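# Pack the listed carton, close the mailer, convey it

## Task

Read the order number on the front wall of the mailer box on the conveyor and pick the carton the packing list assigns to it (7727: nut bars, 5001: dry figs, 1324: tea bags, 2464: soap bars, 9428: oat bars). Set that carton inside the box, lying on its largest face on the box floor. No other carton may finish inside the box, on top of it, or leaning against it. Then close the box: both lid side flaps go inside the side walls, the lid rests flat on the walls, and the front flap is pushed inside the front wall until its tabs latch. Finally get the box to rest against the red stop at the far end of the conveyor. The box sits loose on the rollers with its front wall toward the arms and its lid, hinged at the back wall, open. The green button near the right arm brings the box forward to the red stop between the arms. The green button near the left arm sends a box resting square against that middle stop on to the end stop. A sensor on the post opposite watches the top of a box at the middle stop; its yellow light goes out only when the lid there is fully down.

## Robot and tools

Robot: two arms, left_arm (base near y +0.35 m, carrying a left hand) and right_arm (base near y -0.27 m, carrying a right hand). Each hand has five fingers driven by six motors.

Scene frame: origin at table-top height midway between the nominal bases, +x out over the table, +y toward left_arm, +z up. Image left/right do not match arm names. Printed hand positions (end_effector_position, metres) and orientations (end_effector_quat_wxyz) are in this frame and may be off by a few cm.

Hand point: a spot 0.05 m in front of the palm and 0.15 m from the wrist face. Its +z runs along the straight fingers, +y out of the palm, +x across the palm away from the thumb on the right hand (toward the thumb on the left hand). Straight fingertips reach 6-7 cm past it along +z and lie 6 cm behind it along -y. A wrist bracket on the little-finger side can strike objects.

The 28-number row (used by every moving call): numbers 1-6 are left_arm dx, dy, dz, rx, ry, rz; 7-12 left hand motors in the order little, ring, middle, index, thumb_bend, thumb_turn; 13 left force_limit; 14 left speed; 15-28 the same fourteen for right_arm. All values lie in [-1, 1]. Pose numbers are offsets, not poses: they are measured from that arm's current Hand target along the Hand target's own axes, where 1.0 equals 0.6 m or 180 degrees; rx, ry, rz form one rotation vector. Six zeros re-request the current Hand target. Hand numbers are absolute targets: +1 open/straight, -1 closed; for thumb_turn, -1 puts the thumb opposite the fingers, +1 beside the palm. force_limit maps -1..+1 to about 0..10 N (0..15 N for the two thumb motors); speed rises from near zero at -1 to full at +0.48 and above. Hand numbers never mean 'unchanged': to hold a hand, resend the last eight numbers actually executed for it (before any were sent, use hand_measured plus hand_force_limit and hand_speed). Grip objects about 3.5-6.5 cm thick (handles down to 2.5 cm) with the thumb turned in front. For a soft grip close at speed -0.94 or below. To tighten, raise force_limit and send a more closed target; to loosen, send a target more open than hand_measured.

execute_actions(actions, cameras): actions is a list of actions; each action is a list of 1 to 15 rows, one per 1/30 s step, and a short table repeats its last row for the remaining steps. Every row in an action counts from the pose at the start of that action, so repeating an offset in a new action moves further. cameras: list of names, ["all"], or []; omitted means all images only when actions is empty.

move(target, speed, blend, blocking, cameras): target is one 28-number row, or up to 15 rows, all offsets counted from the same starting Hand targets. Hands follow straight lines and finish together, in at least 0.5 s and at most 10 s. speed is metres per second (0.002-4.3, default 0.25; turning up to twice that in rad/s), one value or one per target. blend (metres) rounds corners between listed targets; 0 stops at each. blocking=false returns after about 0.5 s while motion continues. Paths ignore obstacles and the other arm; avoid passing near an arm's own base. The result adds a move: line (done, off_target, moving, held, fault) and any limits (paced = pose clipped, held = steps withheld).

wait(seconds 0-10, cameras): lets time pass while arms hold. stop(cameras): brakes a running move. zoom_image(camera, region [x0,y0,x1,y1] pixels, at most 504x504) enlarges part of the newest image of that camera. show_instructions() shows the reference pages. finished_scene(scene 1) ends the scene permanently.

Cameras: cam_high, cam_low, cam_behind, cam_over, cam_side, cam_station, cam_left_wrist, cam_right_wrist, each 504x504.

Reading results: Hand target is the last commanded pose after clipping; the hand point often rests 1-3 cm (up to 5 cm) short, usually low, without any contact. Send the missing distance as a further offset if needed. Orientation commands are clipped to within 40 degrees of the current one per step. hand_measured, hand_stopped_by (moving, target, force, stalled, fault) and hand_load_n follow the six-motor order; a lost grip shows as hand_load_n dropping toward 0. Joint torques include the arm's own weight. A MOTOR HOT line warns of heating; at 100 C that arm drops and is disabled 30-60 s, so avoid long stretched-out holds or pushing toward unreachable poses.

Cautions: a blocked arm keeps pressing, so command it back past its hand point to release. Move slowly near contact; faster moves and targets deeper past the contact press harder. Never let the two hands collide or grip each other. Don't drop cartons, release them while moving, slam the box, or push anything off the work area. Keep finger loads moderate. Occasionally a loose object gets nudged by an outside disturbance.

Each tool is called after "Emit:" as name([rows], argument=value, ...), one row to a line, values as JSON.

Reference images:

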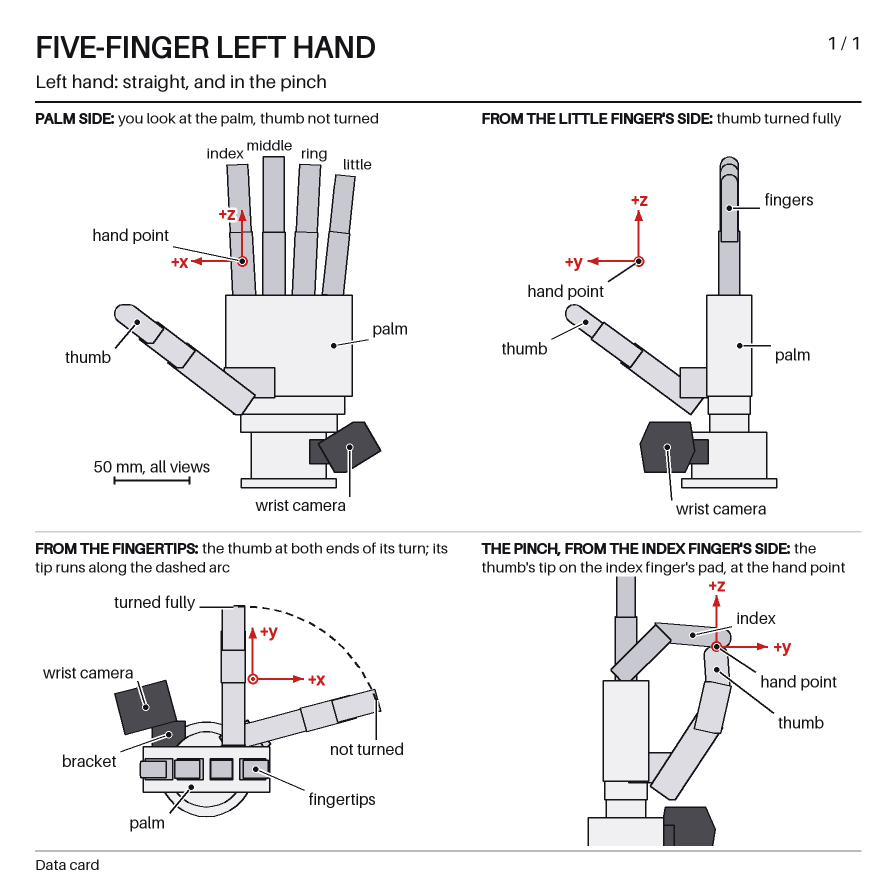

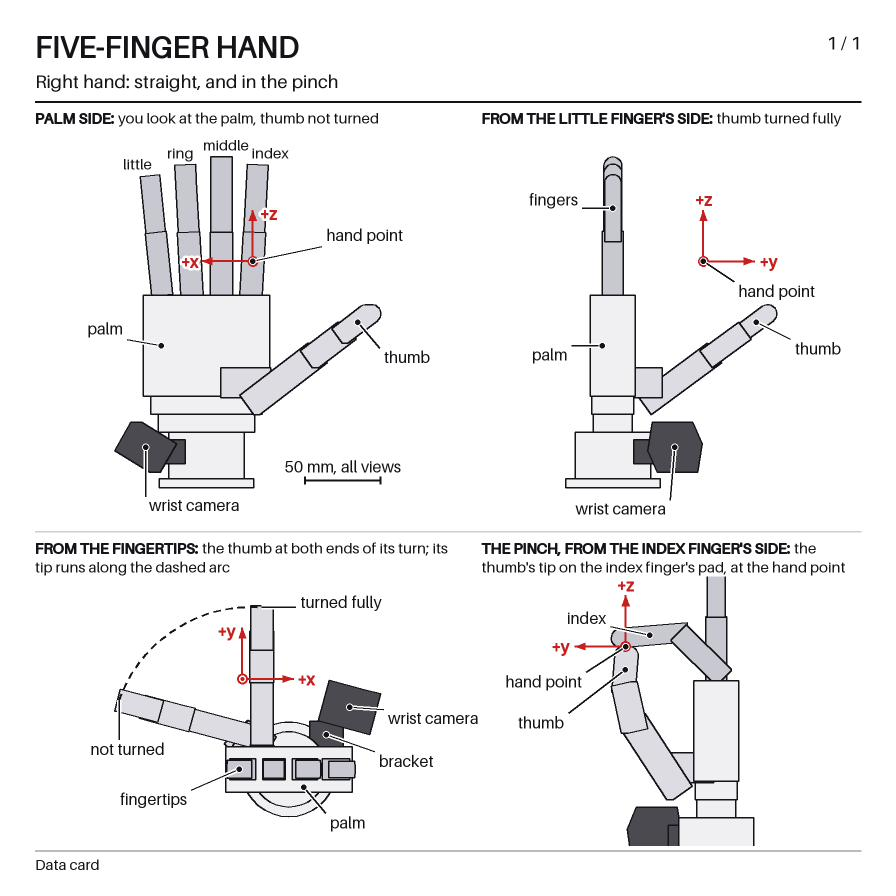

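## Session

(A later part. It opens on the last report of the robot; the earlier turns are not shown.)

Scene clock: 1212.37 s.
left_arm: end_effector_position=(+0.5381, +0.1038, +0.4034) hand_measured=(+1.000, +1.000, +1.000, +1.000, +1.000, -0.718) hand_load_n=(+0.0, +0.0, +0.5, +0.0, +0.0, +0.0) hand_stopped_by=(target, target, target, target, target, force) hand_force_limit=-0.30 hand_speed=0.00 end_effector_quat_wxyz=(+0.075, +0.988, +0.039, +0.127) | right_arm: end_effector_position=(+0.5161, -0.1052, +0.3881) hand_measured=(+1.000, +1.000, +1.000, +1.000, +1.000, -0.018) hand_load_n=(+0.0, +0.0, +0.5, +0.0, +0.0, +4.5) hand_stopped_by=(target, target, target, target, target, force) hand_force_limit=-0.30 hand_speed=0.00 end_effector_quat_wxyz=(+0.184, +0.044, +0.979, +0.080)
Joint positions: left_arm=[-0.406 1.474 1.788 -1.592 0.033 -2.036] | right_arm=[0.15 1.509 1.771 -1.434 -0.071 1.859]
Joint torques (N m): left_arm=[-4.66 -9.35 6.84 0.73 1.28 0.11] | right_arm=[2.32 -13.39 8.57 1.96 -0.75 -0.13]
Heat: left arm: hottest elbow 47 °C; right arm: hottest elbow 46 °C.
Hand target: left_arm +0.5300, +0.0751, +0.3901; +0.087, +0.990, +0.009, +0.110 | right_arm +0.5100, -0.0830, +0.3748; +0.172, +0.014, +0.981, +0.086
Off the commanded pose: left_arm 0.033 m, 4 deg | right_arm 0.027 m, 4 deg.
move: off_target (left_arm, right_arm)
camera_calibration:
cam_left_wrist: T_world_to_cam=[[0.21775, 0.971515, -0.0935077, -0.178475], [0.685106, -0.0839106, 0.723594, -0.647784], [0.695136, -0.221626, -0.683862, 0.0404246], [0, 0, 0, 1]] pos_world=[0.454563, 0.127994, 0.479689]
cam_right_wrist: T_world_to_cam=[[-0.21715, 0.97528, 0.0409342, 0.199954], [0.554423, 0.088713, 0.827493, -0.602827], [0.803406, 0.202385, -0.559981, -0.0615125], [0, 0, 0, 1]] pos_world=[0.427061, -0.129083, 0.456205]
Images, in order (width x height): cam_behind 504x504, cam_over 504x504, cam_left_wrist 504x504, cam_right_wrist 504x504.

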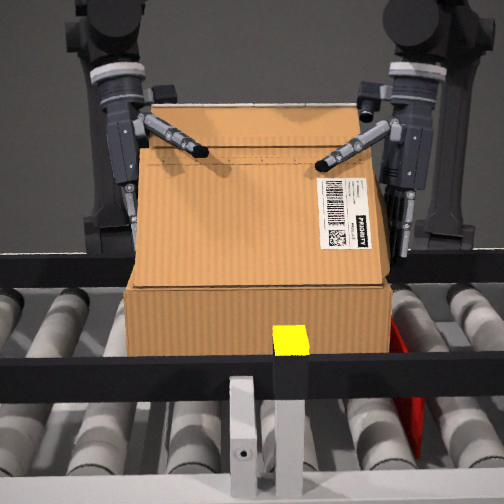

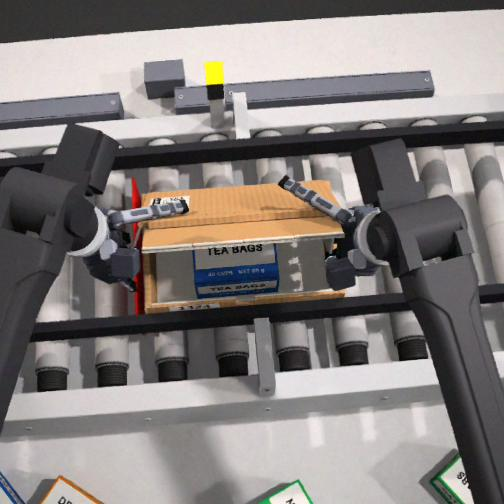

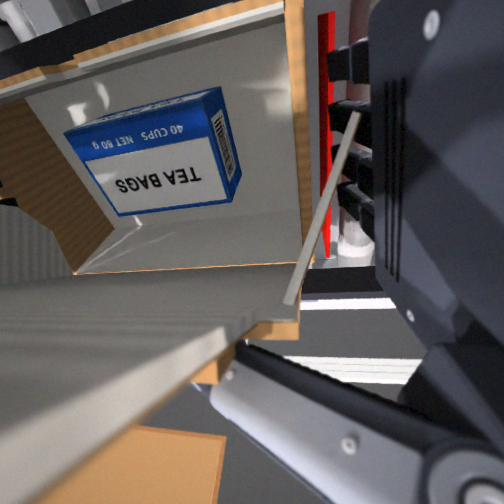

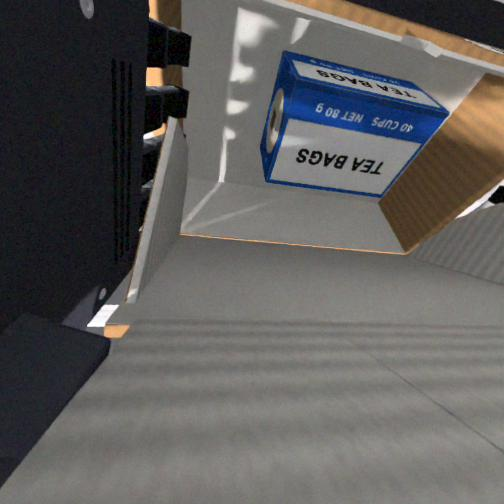

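Emit:
move(target=[-0.0312,0.003,0.0248,0,0,0,1,1,1,1,1,-0.95,-0.3,0.0,0.034,0.003,0.0207,0,0,0,1,1,1,1,1,-0.95,-0.3,0.0], speed=0.06, cameras=["cam_behind","cam_over","cam_left_wrist","cam_right_wrist"])

Scene clock: 1228.63 s.
left_arm: end_effector_position=(+0.5336, +0.1060, +0.3961) hand_measured=(+1.000, +1.000, +1.000, +1.000, +1.000, -0.718) hand_load_n=(-0.5, +0.0, +0.5, +0.0, +0.5, +1.0) hand_stopped_by=(target, target, target, target, target, force) hand_force_limit=-0.30 hand_speed=0.00 end_effector_quat_wxyz=(+0.078, +0.986, +0.044, +0.141) | right_arm: end_effector_position=(+0.5105, -0.1051, +0.3833) hand_measured=(+1.000, +1.000, +1.000, +1.000, +1.000, -0.018) hand_load_n=(+0.0, +0.0, +0.0, +0.0, +0.0, +3.5) hand_stopped_by=(target, target, target, target, target, force) hand_force_limit=-0.30 hand_speed=0.00 end_effector_quat_wxyz=(+0.203, +0.045, +0.974, +0.084)
Joint positions: left_arm=[-0.41 1.432 1.714 -1.531 0.023 -2.05] | right_arm=[0.153 1.463 1.691 -1.36 -0.069 1.864]
Joint torques (N m): left_arm=[-6.12 -9.11 5.44 0.43 1.4 -0.01] | right_arm=[3.25 -12.22 7.25 1.22 -0.56 -0.05]
Heat: left arm: hottest elbow 46 °C; right arm: hottest elbow 46 °C.
Hand target: left_arm +0.5149, +0.0700, +0.3721; +0.087, +0.990, +0.009, +0.110 | right_arm +0.4950, -0.0781, +0.3566; +0.171, +0.014, +0.981, +0.086
Off the commanded pose: left_arm 0.047 m, 6 deg | right_arm 0.041 m, 5 deg.
move: off_target (left_arm, right_arm)
camera_calibration:
cam_left_wrist: T_world_to_cam=[[0.208929, 0.973464, -0.0933574, -0.175817], [0.665499, -0.0715808, 0.742958, -0.637646], [0.716561, -0.217355, -0.662795, 0.0187492], [0, 0, 0, 1]] pos_world=[0.447651, 0.129583, 0.469757]
cam_right_wrist: T_world_to_cam=[[-0.215922, 0.975584, 0.0401721, 0.198471], [0.522109, 0.0805944, 0.849062, -0.588373], [0.825094, 0.204306, -0.526764, -0.0833041], [0, 0, 0, 1]] pos_world=[0.418783, -0.129186, 0.447711]
Images, in order (width x height): cam_behind 504x504, cam_over 504x504, cam_left_wrist 504x504, cam_right_wrist 504x504.

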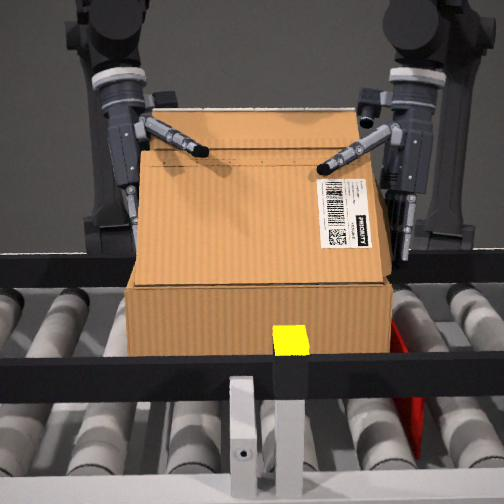

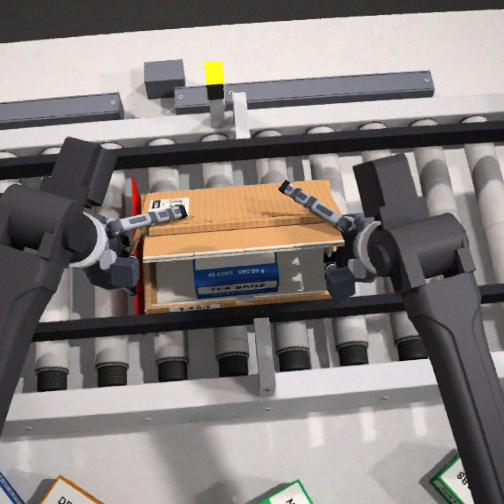

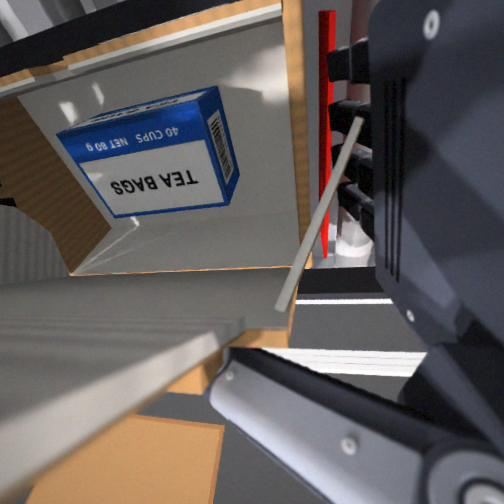

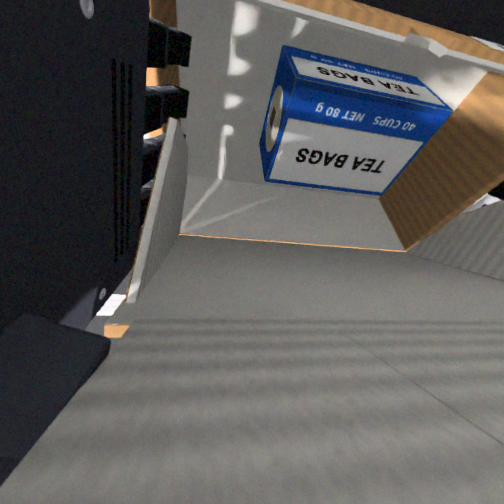

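Emit:
move([
  [0.0017,-0.0869,0.005,0,0,0,1,1,1,1,1,0.5,-0.3,0.3,0,0,0,0,0,0,1,1,1,1,1,0.5,-0.3,0.3],
  [0.097,-0.0636,-0.1254,0.0,0.0,0.0,1,1,1,1,1,0.5,-0.3,0.3,0,0,0,0,0,0,1,1,1,1,1,0.5,-0.3,0.3],
], speed=0.12, cameras=["cam_behind","cam_over","cam_left_wrist","cam_right_wrist"])

Scene clock: 1251.83 s.
left_arm: end_effector_position=(+0.5538, +0.1380, +0.4067) hand_measured=(+1.000, +1.000, +1.000, +1.000, +1.000, +0.500) hand_load_n=(+0.0, +0.0, +0.0, +0.5, +0.0, +0.0) hand_stopped_by=(target, target, target, target, target, target) hand_force_limit=-0.30 hand_speed=0.30 end_effector_quat_wxyz=(+0.074, +0.992, +0.033, +0.096) | right_arm: end_effector_position=(+0.5067, -0.1005, +0.3764) hand_measured=(+1.000, +1.000, +1.000, +1.000, +1.000, +0.500) hand_load_n=(+0.0, -3.5, -2.0, +0.5, +0.0, +0.5) hand_stopped_by=(target, target, target, target, target, target) hand_force_limit=-0.30 hand_speed=0.30 end_effector_quat_wxyz=(+0.196, +0.045, +0.976, +0.086)
Joint positions: left_arm=[-0.31 1.533 1.88 -1.688 0.08 -1.934] | right_arm=[0.162 1.461 1.675 -1.36 -0.071 1.874]
Joint torques (N m): left_arm=[-2.73 -11.93 13.68 0.21 0.84 0.2] | right_arm=[3.25 -12.63 8.43 1.37 -0.5 -0.11]
Heat: left arm: hottest elbow 45 °C; right arm: hottest elbow 45 °C.
Hand target: left_arm +0.5553, +0.1225, +0.4502; +0.087, +0.990, +0.009, +0.109 | right_arm +0.4950, -0.0781, +0.3566; +0.171, +0.014, +0.981, +0.086
Off the commanded pose: left_arm 0.046 m, 4 deg | right_arm 0.032 m, 5 deg.
joint sent to its limit (left arm) — joint 4 (wrist pitch), lower limit. The joint targets are off in orientation, not in position.
move: off_target (left_arm, right_arm)
camera_calibration:
cam_left_wrist: T_world_to_cam=[[0.226822, 0.968085, -0.1066, -0.214018], [0.726361, -0.0952326, 0.680684, -0.661815], [0.648808, -0.231824, -0.72478, 0.0830313], [0, 0, 0, 1]] pos_world=[0.475389, 0.16341, 0.487851]
cam_right_wrist: T_world_to_cam=[[-0.216656, 0.975137, 0.0465701, 0.191426], [0.534886, 0.0786648, 0.841254, -0.584687], [0.816675, 0.207173, -0.53863, -0.0757478], [0, 0, 0, 1]] pos_world=[0.416075, -0.124979, 0.442155]
Images, in order (width x height): cam_behind 504x504, cam_over 504x504, cam_left_wrist 504x504, cam_right_wrist 504x504.

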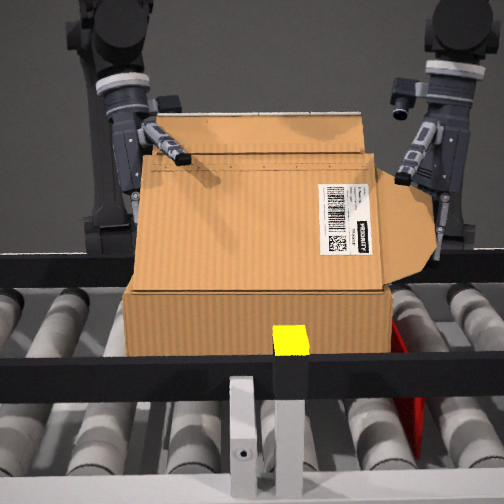

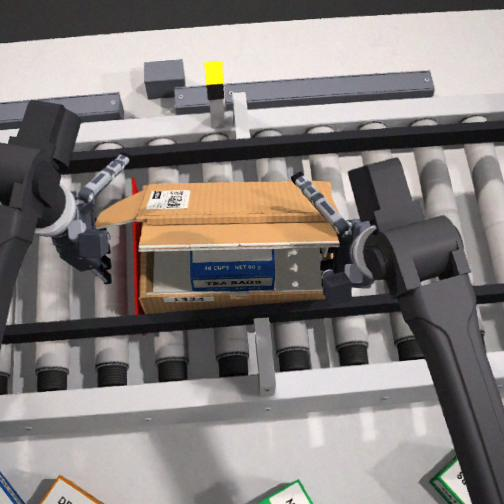

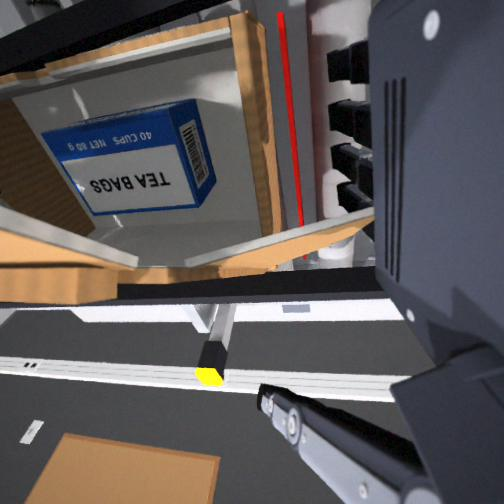

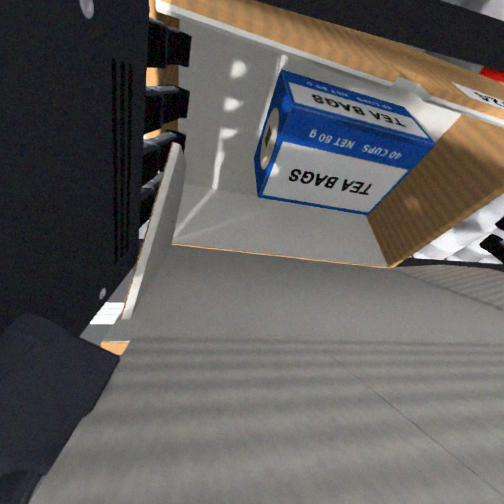

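Emit:
move([
  [-0.007,-0.1618,0.0298,0,0,0,1,1,1,1,1,1,-0.3,0.3,-0.0358,-0.0139,-0.0257,0,0,0,1,1,1,1,1,0.5,-0.3,0.3],
  [0.0353,-0.1473,-0.0447,0.0,0.0,0.0,1,1,1,1,1,1,-0.3,0.3,-0.0358,-0.0139,-0.0257,0,0,0,1,1,1,1,1,0.5,-0.3,0.3],
], speed=0.2, blend=0.01, cameras=["cam_behind","cam_over","cam_left_wrist","cam_right_wrist"])

Scene clock: 1262.17 s.
left_arm: end_effector_position=(+0.5678, +0.2159, +0.4375) hand_measured=(+1.000, +1.000, +1.000, +1.000, +1.000, +1.000) hand_load_n=(+0.0, +0.0, +0.0, +0.0, +0.0, +0.0) hand_stopped_by=(target, target, target, target, target, target) hand_force_limit=-0.30 hand_speed=0.30 end_effector_quat_wxyz=(+0.096, +0.987, +0.021, +0.131) | right_arm: end_effector_position=(+0.5053, -0.0954, +0.3739) hand_measured=(+1.000, +1.000, +1.000, +1.000, +1.000, +0.500) hand_load_n=(+0.0, -2.5, -2.0, +0.5, +0.0, -0.5) hand_stopped_by=(target, target, target, target, target, target) hand_force_limit=-0.30 hand_speed=0.30 end_effector_quat_wxyz=(+0.177, +0.029, +0.980, +0.086)
Joint positions: left_arm=[-0.118 1.509 1.912 -1.688 0.159 -1.73] | right_arm=[0.164 1.489 1.714 -1.409 -0.086 1.844]
Joint torques (N m): left_arm=[-1.2 -10.99 11.59 0.25 0.11 0.01] | right_arm=[0.38 -11.75 13.3 0.59 -0.33 -0.11]
Heat: left arm: hottest elbow 48 °C; right arm: hottest elbow 45 °C.
Hand target: left_arm +0.5703, +0.2150, +0.4652; +0.087, +0.990, +0.009, +0.110 | right_arm +0.5099, -0.0901, +0.3768; +0.171, +0.014, +0.981, +0.086
Off the commanded pose: left_arm 0.028 m, 3 deg | right_arm 0.008 m, 2 deg.
joint sent to its limit (left arm) — joint 4 (wrist pitch), lower limit. The joint targets are off in orientation, not in position.
move: off_target (left_arm)
camera_calibration:
cam_left_wrist: T_world_to_cam=[[0.258393, 0.957747, -0.126307, -0.296374], [0.672558, -0.0844923, 0.735205, -0.681141], [0.693468, -0.274921, -0.665973, 0.0725502], [0, 0, 0, 1]] pos_world=[0.484377, 0.246246, 0.511661]
cam_right_wrist: T_world_to_cam=[[-0.248669, 0.96729, 0.0501426, 0.200271], [0.561943, 0.101911, 0.820874, -0.586044], [0.788913, 0.232303, -0.568904, -0.049176], [0, 0, 0, 1]] pos_world=[0.41792, -0.122572, 0.44305]
Images, in order (width x height): cam_behind 504x504, cam_over 504x504, cam_left_wrist 504x504, cam_right_wrist 504x504.

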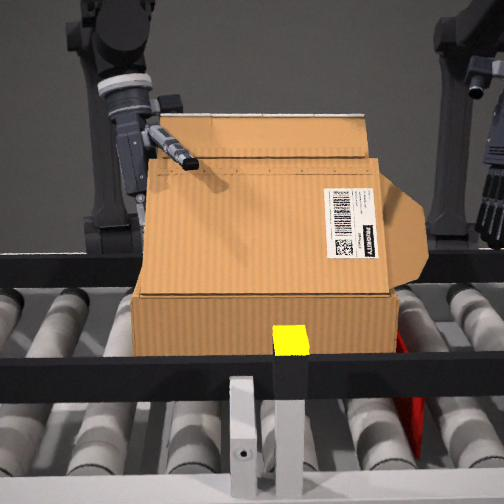

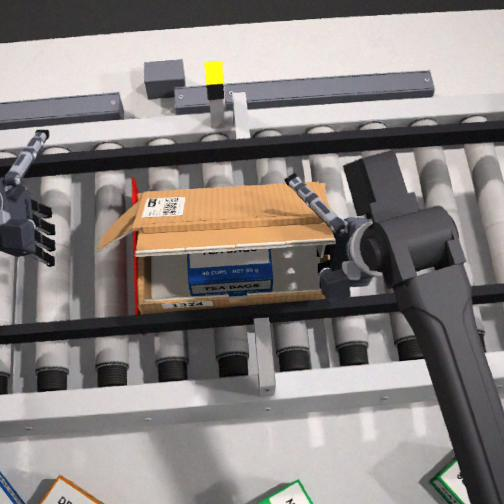

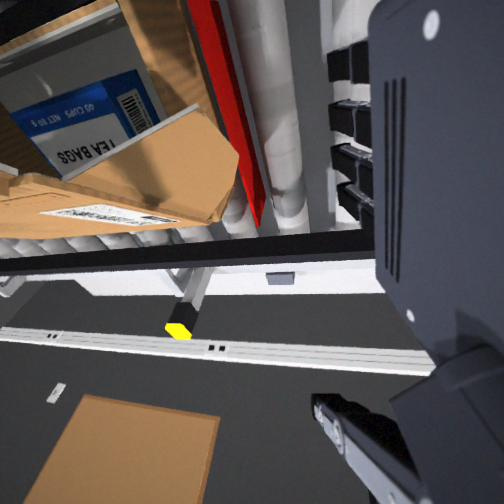

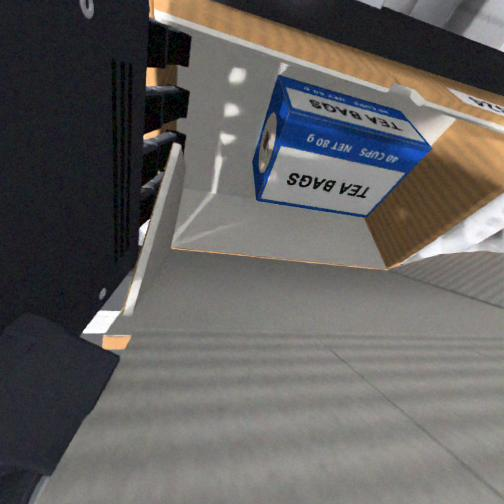

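Emit:
move([
  [-0.02,0.0984,0.0133,-0.0325,0,-0.0073,1,1,1,1,1,1,-0.3,0.3,0.0019,0.0328,0.0055,0,0,0,1,1,1,1,1,-0.3,-0.5,0.0],
  [-0.0408,0.1707,0.0305,-0.0325,0.0,-0.0073,1,1,1,1,1,1,-0.3,0.3,0.0019,0.0328,0.0055,0,0,0,1,1,1,1,1,-0.3,-0.5,0.0],
  [-0.0703,0.2484,0.0639,-0.0325,0.0,-0.0073,1,1,1,1,1,1,-0.3,0.3,0.0019,0.0328,0.0055,0,0,0,1,1,1,1,1,-0.3,-0.5,0.0],
], speed=0.15, blend=0.01, cameras=["cam_behind","cam_over","cam_left_wrist","cam_right_wrist"])

Scene clock: 1272.80 s.
left_arm: end_effector_position=(+0.5465, +0.1176, +0.4311) hand_measured=(+1.000, +1.000, +1.000, +1.000, +1.000, +1.000) hand_load_n=(+1.0, +0.0, +0.0, +0.0, +0.0, +0.0) hand_stopped_by=(target, target, target, target, target, target) hand_force_limit=-0.30 hand_speed=0.30 end_effector_quat_wxyz=(+0.096, +0.988, +0.040, +0.111) | right_arm: end_effector_position=(+0.5101, -0.1021, +0.3771) hand_measured=(+1.000, +1.000, +1.000, +1.000, +1.000, -0.300) hand_load_n=(+0.0, +0.0, +0.0, -1.5, +0.5, +1.0) hand_stopped_by=(target, target, target, target, target, target) hand_force_limit=-0.50 hand_speed=0.00 end_effector_quat_wxyz=(+0.176, +0.052, +0.980, +0.080)
Joint positions: left_arm=[-0.349 1.518 1.912 -1.686 0.098 -1.991] | right_arm=[0.161 1.497 1.733 -1.425 -0.067 1.885]
Joint torques (N m): left_arm=[-8.12 -9.93 9.99 1.01 2.68 -0.55] | right_arm=[3.49 -11.46 12.44 1.59 -0.51 -0.09]
Heat: left arm: hottest elbow 47 °C; right arm: hottest elbow 46 °C.
Hand target: left_arm +0.5373, +0.0600, +0.4452; +0.138, +0.984, +0.015, +0.109 | right_arm +0.5101, -0.0700, +0.3767; +0.171, +0.014, +0.981, +0.086
Off the commanded pose: left_arm 0.060 m, 6 deg | right_arm 0.032 m, 4 deg.
move: off_target (left_arm, right_arm)
camera_calibration:
cam_left_wrist: T_world_to_cam=[[0.220073, 0.965218, -0.141148, -0.171072], [0.705321, -0.0574937, 0.706552, -0.679085], [0.673862, -0.255048, -0.693441, 0.0761982], [0, 0, 0, 1]] pos_world=[0.465274, 0.145513, 0.508502]
cam_right_wrist: T_world_to_cam=[[-0.202032, 0.978218, 0.0476611, 0.186071], [0.57104, 0.0781216, 0.817197, -0.596391], [0.795674, 0.192317, -0.574385, -0.0551206], [0, 0, 0, 1]] pos_world=[0.422013, -0.124826, 0.44684]
Images, in order (width x height): cam_behind 504x504, cam_over 504x504, cam_left_wrist 504x504, cam_right_wrist 504x504.

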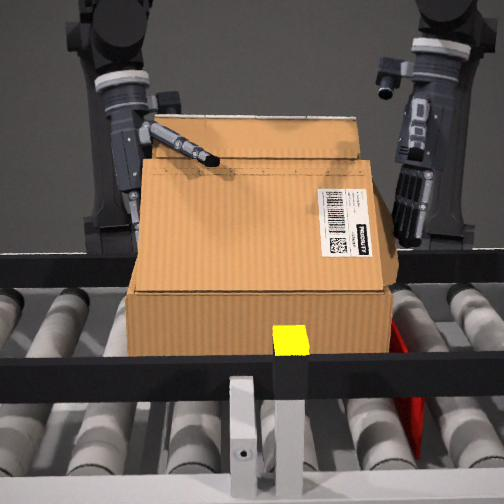

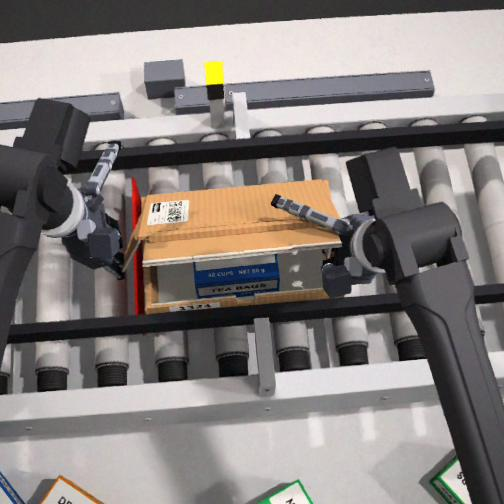

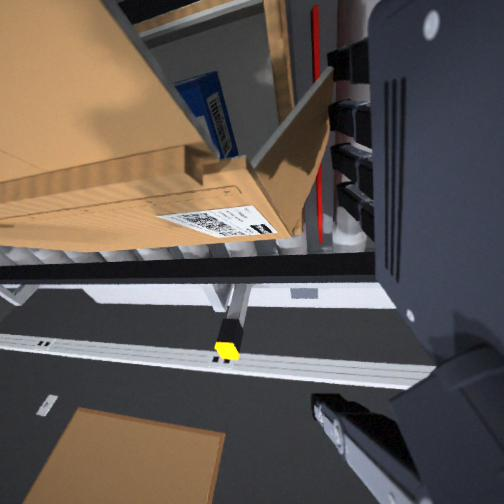

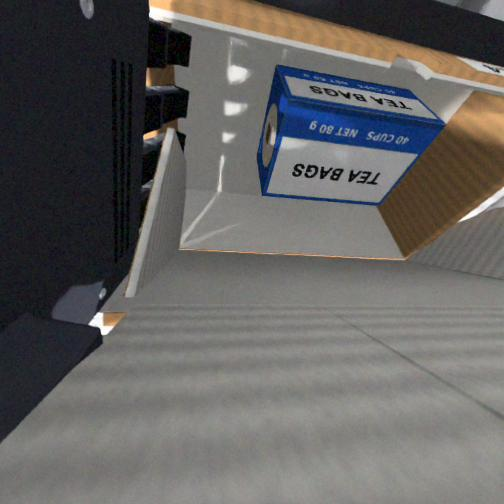

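Emit:
move([
  [0.0288,-0.0183,-0.0522,0,0,0,1,1,1,1,1,1,-0.3,0.3,-0.0378,-0.001,-0.0313,0,0,0,1,1,1,1,1,1,-0.5,0.3],
  [0.0147,0.0172,-0.0272,0,0,0,1,1,1,1,1,1,-0.3,0.3,-0.0378,-0.001,-0.0313,0,0,0,1,1,1,1,1,1,-0.5,0.3],
], speed=0.1, blend=0.005, cameras=["cam_behind","cam_over","cam_left_wrist","cam_right_wrist"])

Scene clock: 1281.00 s.
left_arm: end_effector_position=(+0.5434, +0.0831, +0.4548) hand_measured=(+1.000, +1.000, +1.000, +1.000, +1.000, +1.000) hand_load_n=(+0.0, +0.0, +0.5, +0.5, +0.0, +0.0) hand_stopped_by=(target, target, target, target, target, target) hand_force_limit=-0.30 hand_speed=0.30 end_effector_quat_wxyz=(+0.125, +0.984, +0.037, +0.120) | right_arm: end_effector_position=(+0.5220, -0.1034, +0.3928) hand_measured=(+1.000, +1.000, +1.000, +1.000, +1.000, +1.000) hand_load_n=(+0.0, +0.0, +0.5, +0.0, +0.0, +0.0) hand_stopped_by=(target, target, target, target, target, target) hand_force_limit=-0.50 hand_speed=0.30 end_effector_quat_wxyz=(+0.168, +0.045, +0.982, +0.072)
Joint positions: left_arm=[-0.405 1.537 1.978 -1.687 0.129 -2.049] | right_arm=[0.154 1.555 1.852 -1.504 -0.061 1.862]
Joint torques (N m): left_arm=[-4.19 -9.11 11.17 0.34 1.26 -0.02] | right_arm=[3.08 -12.75 13.59 1.36 -0.98 -0.08]
Heat: left arm: hottest elbow 47 °C; right arm: hottest elbow 47 °C.
Hand target: left_arm +0.5424, +0.0551, +0.4652; +0.139, +0.984, +0.015, +0.109 | right_arm +0.5249, -0.0751, +0.4016; +0.171, +0.014, +0.981, +0.086
Off the commanded pose: left_arm 0.030 m, 3 deg | right_arm 0.030 m, 4 deg.
joint sent to its limit (left arm) — joint 4 (wrist pitch), lower limit. The joint targets still meet the commanded pose.
move: off_target (left_arm, right_arm)
camera_calibration:
cam_left_wrist: T_world_to_cam=[[0.232749, 0.953418, -0.191889, -0.116538], [0.690095, -0.0228804, 0.723357, -0.698009], [0.685271, -0.300783, -0.663275, 0.0698178], [0, 0, 0, 1]] pos_world=[0.460972, 0.116139, 0.528856]
cam_right_wrist: T_world_to_cam=[[-0.213875, 0.976251, 0.0345229, 0.200164], [0.582213, 0.0990131, 0.806984, -0.615536], [0.784401, 0.192694, -0.589563, -0.0434021], [0, 0, 0, 1]] pos_world=[0.435228, -0.126101, 0.464229]
Images, in order (width x height): cam_behind 504x504, cam_over 504x504, cam_left_wrist 504x504, cam_right_wrist 504x504.

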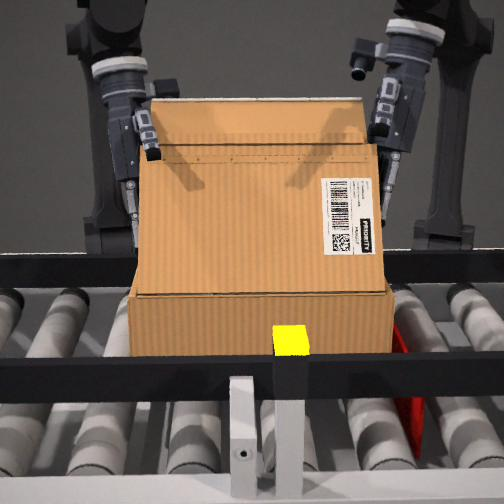

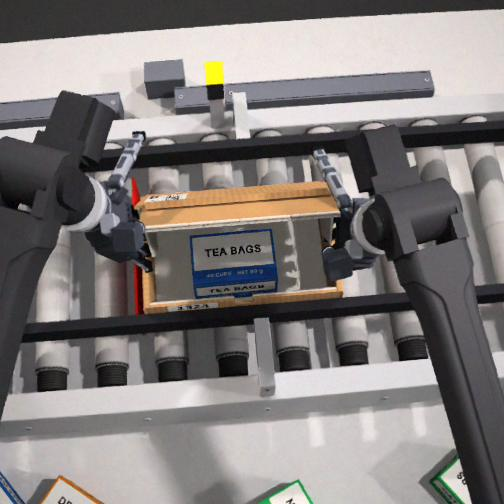

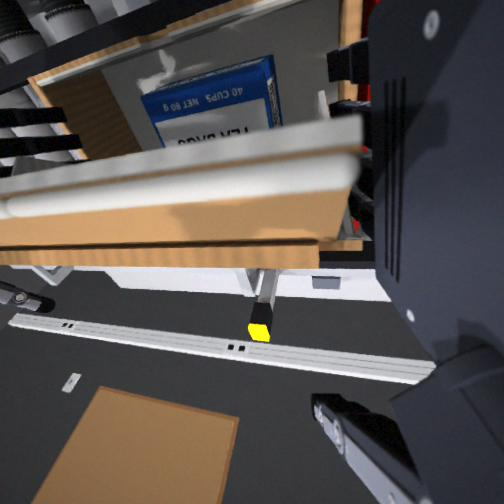

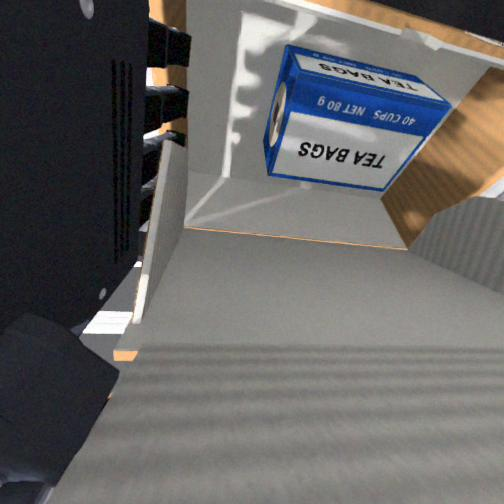

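Emit:
move([
  [0,0,0,0,0,0,1,1,1,1,1,-0.5,-0.4,0.0,0,0,0,0,0,0,1,1,1,1,1,-0.5,-0.4,0.0],
  [-0.0498,-0.0295,0.0512,0,0,0,1,1,1,1,1,-0.5,-0.4,0.0,0.0517,-0.009,0.0355,0,0,0,1,1,1,1,1,-0.5,-0.4,0.0],
], speed=0.07, cameras=["cam_behind","cam_over","cam_left_wrist","cam_right_wrist"])

Scene clock: 1288.03 s.
left_arm: end_effector_position=(+0.5306, +0.0817, +0.4259) hand_measured=(+1.000, +1.000, +1.000, +1.000, +1.000, -0.500) hand_load_n=(+0.0, +0.0, +0.0, +0.0, +0.0, +0.0) hand_stopped_by=(target, target, target, target, target, target) hand_force_limit=-0.40 hand_speed=0.00 end_effector_quat_wxyz=(+0.127, +0.985, +0.034, +0.112) | right_arm: end_effector_position=(+0.5171, -0.1011, +0.3836) hand_measured=(+1.000, +1.000, +1.000, +1.000, +1.000, -0.500) hand_load_n=(+0.0, +0.0, -0.5, +0.0, +0.0, +0.0) hand_stopped_by=(target, target, target, target, target, target) hand_force_limit=-0.40 hand_speed=0.00 end_effector_quat_wxyz=(+0.190, +0.043, +0.978, +0.079)
Joint positions: left_arm=[-0.413 1.484 1.839 -1.615 0.138 -2.052] | right_arm=[0.159 1.503 1.748 -1.406 -0.064 1.865]
Joint torques (N m): left_arm=[-3.96 -11.22 6.58 0.94 0.79 -0.02] | right_arm=[2.9 -14.56 8.08 1.4 -0.75 -0.03]
Heat: left arm: hottest elbow 47 °C; right arm: hottest elbow 48 °C.
Hand target: left_arm +0.5199, +0.0621, +0.4252; +0.138, +0.984, +0.015, +0.109 | right_arm +0.5030, -0.0750, +0.3704; +0.171, +0.014, +0.981, +0.086
Off the commanded pose: left_arm 0.022 m, 3 deg | right_arm 0.032 m, 4 deg.
move: off_target (left_arm, right_arm)
camera_calibration:
cam_left_wrist: T_world_to_cam=[[0.237395, 0.95087, -0.198718, -0.117122], [0.70118, -0.0261543, 0.712504, -0.669227], [0.672302, -0.308482, -0.672941, 0.0706123], [0, 0, 0, 1]] pos_world=[0.44958, 0.115648, 0.50107]
cam_right_wrist: T_world_to_cam=[[-0.218402, 0.975178, 0.0364502, 0.198669], [0.545036, 0.0909139, 0.833469, -0.597207], [0.809466, 0.201898, -0.551363, -0.0721242], [0, 0, 0, 1]] pos_world=[0.427271, -0.124882, 0.450745]
Images, in order (width x height): cam_behind 504x504, cam_over 504x504, cam_left_wrist 504x504, cam_right_wrist 504x504.

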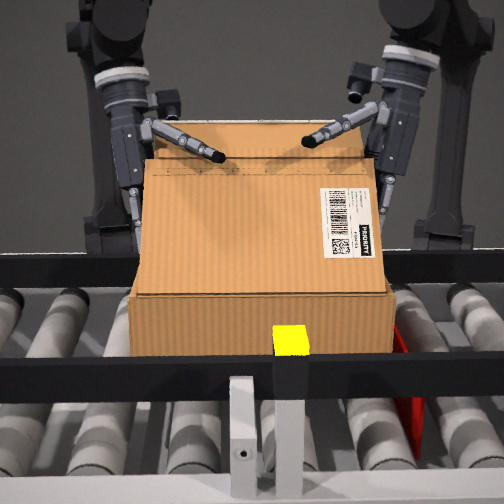

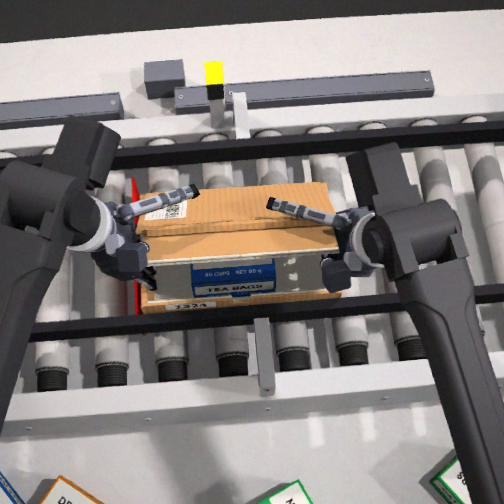

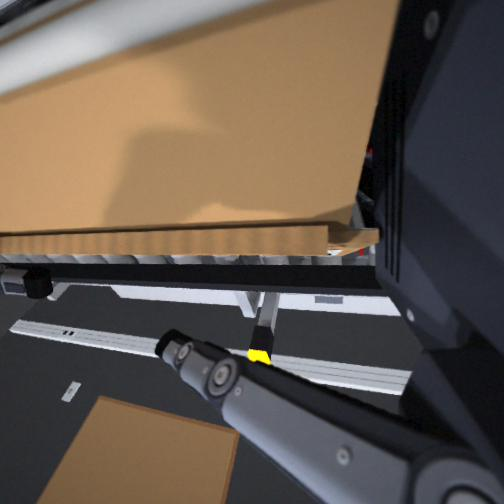

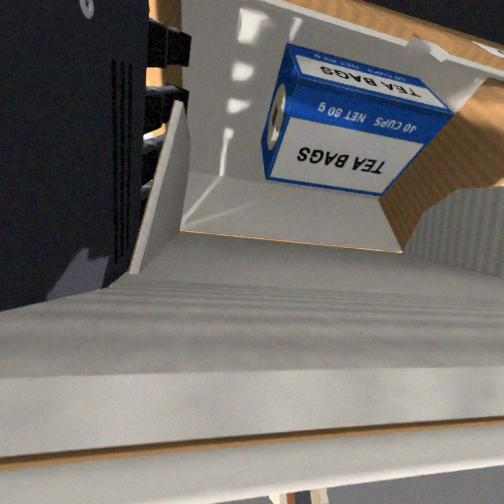

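Emit:
move(target=[-0.0305,-0.034,0.0222,0,0,0,1,1,1,1,1,-0.5,-0.4,0.0,0.0347,-0.0058,0.0223,0,0,0,1,1,1,1,1,-0.5,-0.4,0.0], speed=0.07, cameras=["cam_behind","cam_over","cam_left_wrist","cam_right_wrist"])

Scene clock: 1296.70 s.
left_arm: end_effector_position=(+0.5137, +0.0860, +0.4097) hand_measured=(+1.000, +1.000, +1.000, +1.000, +1.000, -0.500) hand_load_n=(-1.0, +0.0, +0.5, +0.0, +0.0, +0.0) hand_stopped_by=(target, target, target, target, target, target) hand_force_limit=-0.40 hand_speed=0.00 end_effector_quat_wxyz=(+0.135, +0.984, +0.030, +0.116) | right_arm: end_effector_position=(+0.5033, -0.0985, +0.3752) hand_measured=(+1.000, +1.000, +1.000, +1.000, +1.000, -0.500) hand_load_n=(+0.0, +0.0, -1.5, +0.0, +0.0, +1.0) hand_stopped_by=(target, target, target, target, target, target) hand_force_limit=-0.40 hand_speed=0.00 end_effector_quat_wxyz=(+0.203, +0.040, +0.975, +0.084)
Joint positions: left_arm=[-0.413 1.413 1.712 -1.543 0.149 -2.047] | right_arm=[0.169 1.444 1.65 -1.337 -0.064 1.868]
Joint torques (N m): left_arm=[-2.37 -9.99 6.17 0.65 0.54 0.1] | right_arm=[3.08 -12.28 7.66 0.95 -0.56 0.03]
Heat: left arm: hottest elbow 46 °C; right arm: hottest elbow 47 °C.
Hand target: left_arm +0.5050, +0.0771, +0.4032; +0.138, +0.984, +0.015, +0.109 | right_arm +0.4881, -0.0752, +0.3505; +0.171, +0.014, +0.981, +0.086
Off the commanded pose: left_arm 0.014 m, 2 deg | right_arm 0.037 m, 5 deg.
move: off_target (left_arm, right_arm)
camera_calibration:
cam_left_wrist: T_world_to_cam=[[0.247842, 0.945807, -0.209819, -0.120816], [0.692861, -0.0216686, 0.720745, -0.645321], [0.677139, -0.324006, -0.660683, 0.0662791], [0, 0, 0, 1]] pos_world=[0.432181, 0.12176, 0.483552]
cam_right_wrist: T_world_to_cam=[[-0.22559, 0.973489, 0.0377939, 0.19637], [0.520805, 0.0877212, 0.849157, -0.576953], [0.823329, 0.211245, -0.526787, -0.0814081], [0, 0, 0, 1]] pos_world=[0.411805, -0.123356, 0.439618]
Images, in order (width x height): cam_behind 504x504, cam_over 504x504, cam_left_wrist 504x504, cam_right_wrist 504x504.

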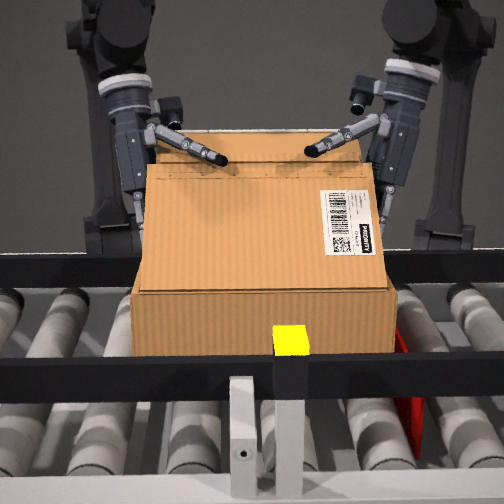

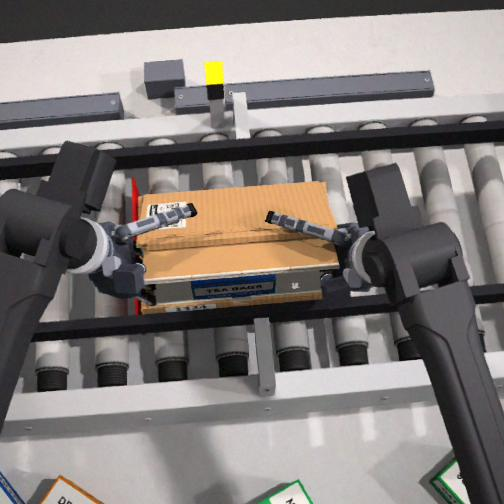

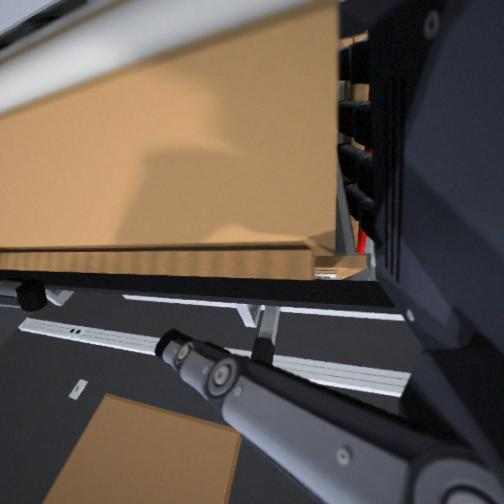

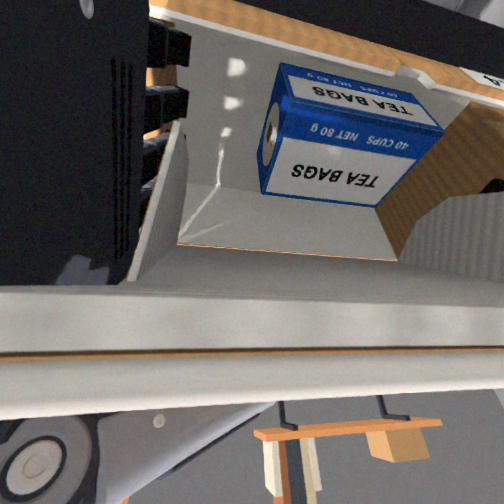

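Emit:
move([
  [0,0,0,0,0,0,1,1,1,1,1,1,-0.4,0.3,0,0,0,0,0,0,1,1,1,1,1,-0.5,-0.4,0.0],
  [0.006,-0.10,-0.028,0,0,0,1,1,1,1,1,1,-0.4,0.3,0,0,0,0,0,0,1,1,1,1,1,-0.5,-0.4,0.0],
], speed=0.1, cameras=["cam_behind","cam_over","cam_left_wrist","cam_right_wrist"])

Scene clock: 1303.23 s.
left_arm: end_effector_position=(+0.5083, +0.1091, +0.4111) hand_measured=(+1.000, +1.000, +1.000, +1.000, +1.000, +1.000) hand_load_n=(-0.5, -5.0, -3.0, +0.0, +0.0, +0.0) hand_stopped_by=(target, target, target, target, target, target) hand_force_limit=-0.40 hand_speed=0.30 end_effector_quat_wxyz=(+0.162, +0.980, -0.003, +0.113) | right_arm: end_effector_position=(+0.4987, -0.0853, +0.3739) hand_measured=(+1.000, +1.000, +1.000, +1.000, +1.000, -0.500) hand_load_n=(-0.5, +0.0, -1.0, +0.5, +0.0, +1.5) hand_stopped_by=(target, target, target, target, target, target) hand_force_limit=-0.40 hand_speed=0.00 end_effector_quat_wxyz=(+0.201, +0.028, +0.975, +0.089)
Joint positions: left_arm=[-0.331 1.383 1.671 -1.538 0.238 -1.911] | right_arm=[0.191 1.444 1.647 -1.337 -0.069 1.869]
Joint torques (N m): left_arm=[2.55 -10.87 5.94 -0.51 -1.27 0.11] | right_arm=[1.79 -12.45 8.02 0.98 -0.41 0.02]
Heat: left arm: hottest elbow 46 °C; right arm: hottest elbow 47 °C.
Hand target: left_arm +0.5049, +0.1394, +0.4033; +0.138, +0.984, +0.015, +0.109 | right_arm +0.4881, -0.0752, +0.3504; +0.171, +0.014, +0.981, +0.086
Off the commanded pose: left_arm 0.032 m, 3 deg | right_arm 0.028 m, 4 deg.
move: off_target (left_arm, right_arm)
camera_calibration:
cam_left_wrist: T_world_to_cam=[[0.316223, 0.914876, -0.251008, -0.155425], [0.687027, -0.0383853, 0.725617, -0.639174], [0.654215, -0.401906, -0.640683, 0.0902804], [0, 0, 0, 1]] pos_world=[0.429216, 0.153944, 0.482624]
cam_right_wrist: T_world_to_cam=[[-0.249199, 0.967534, 0.042173, 0.192084], [0.521231, 0.0972924, 0.847852, -0.573553], [0.816222, 0.233266, -0.528553, -0.0748987], [0, 0, 0, 1]] pos_world=[0.407955, -0.112574, 0.4386]
Images, in order (width x height): cam_behind 504x504, cam_over 504x504, cam_left_wrist 504x504, cam_right_wrist 504x504.

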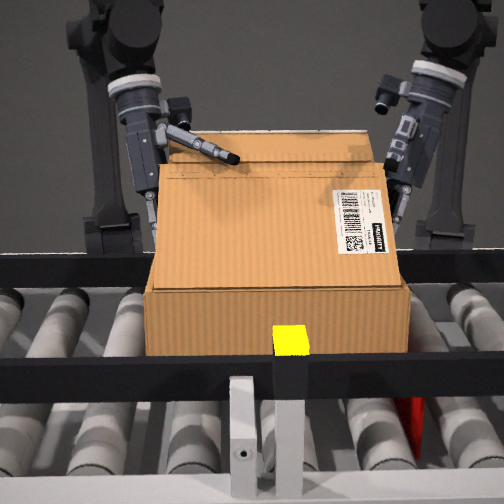

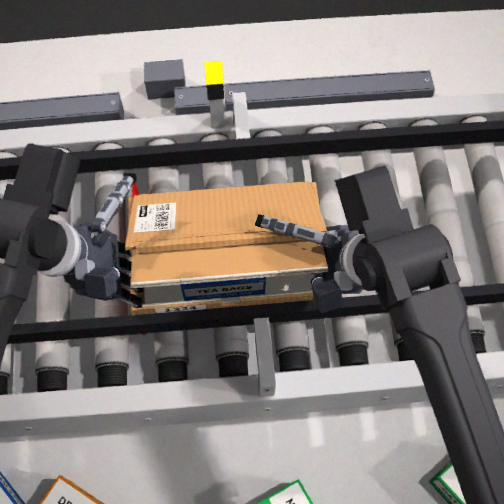

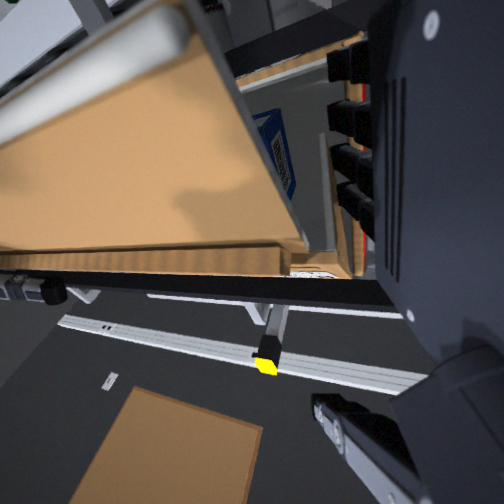

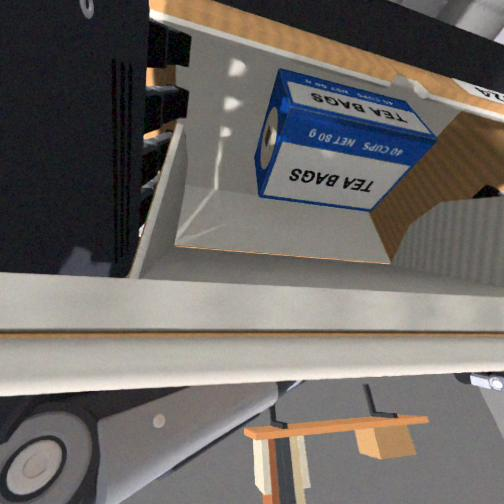

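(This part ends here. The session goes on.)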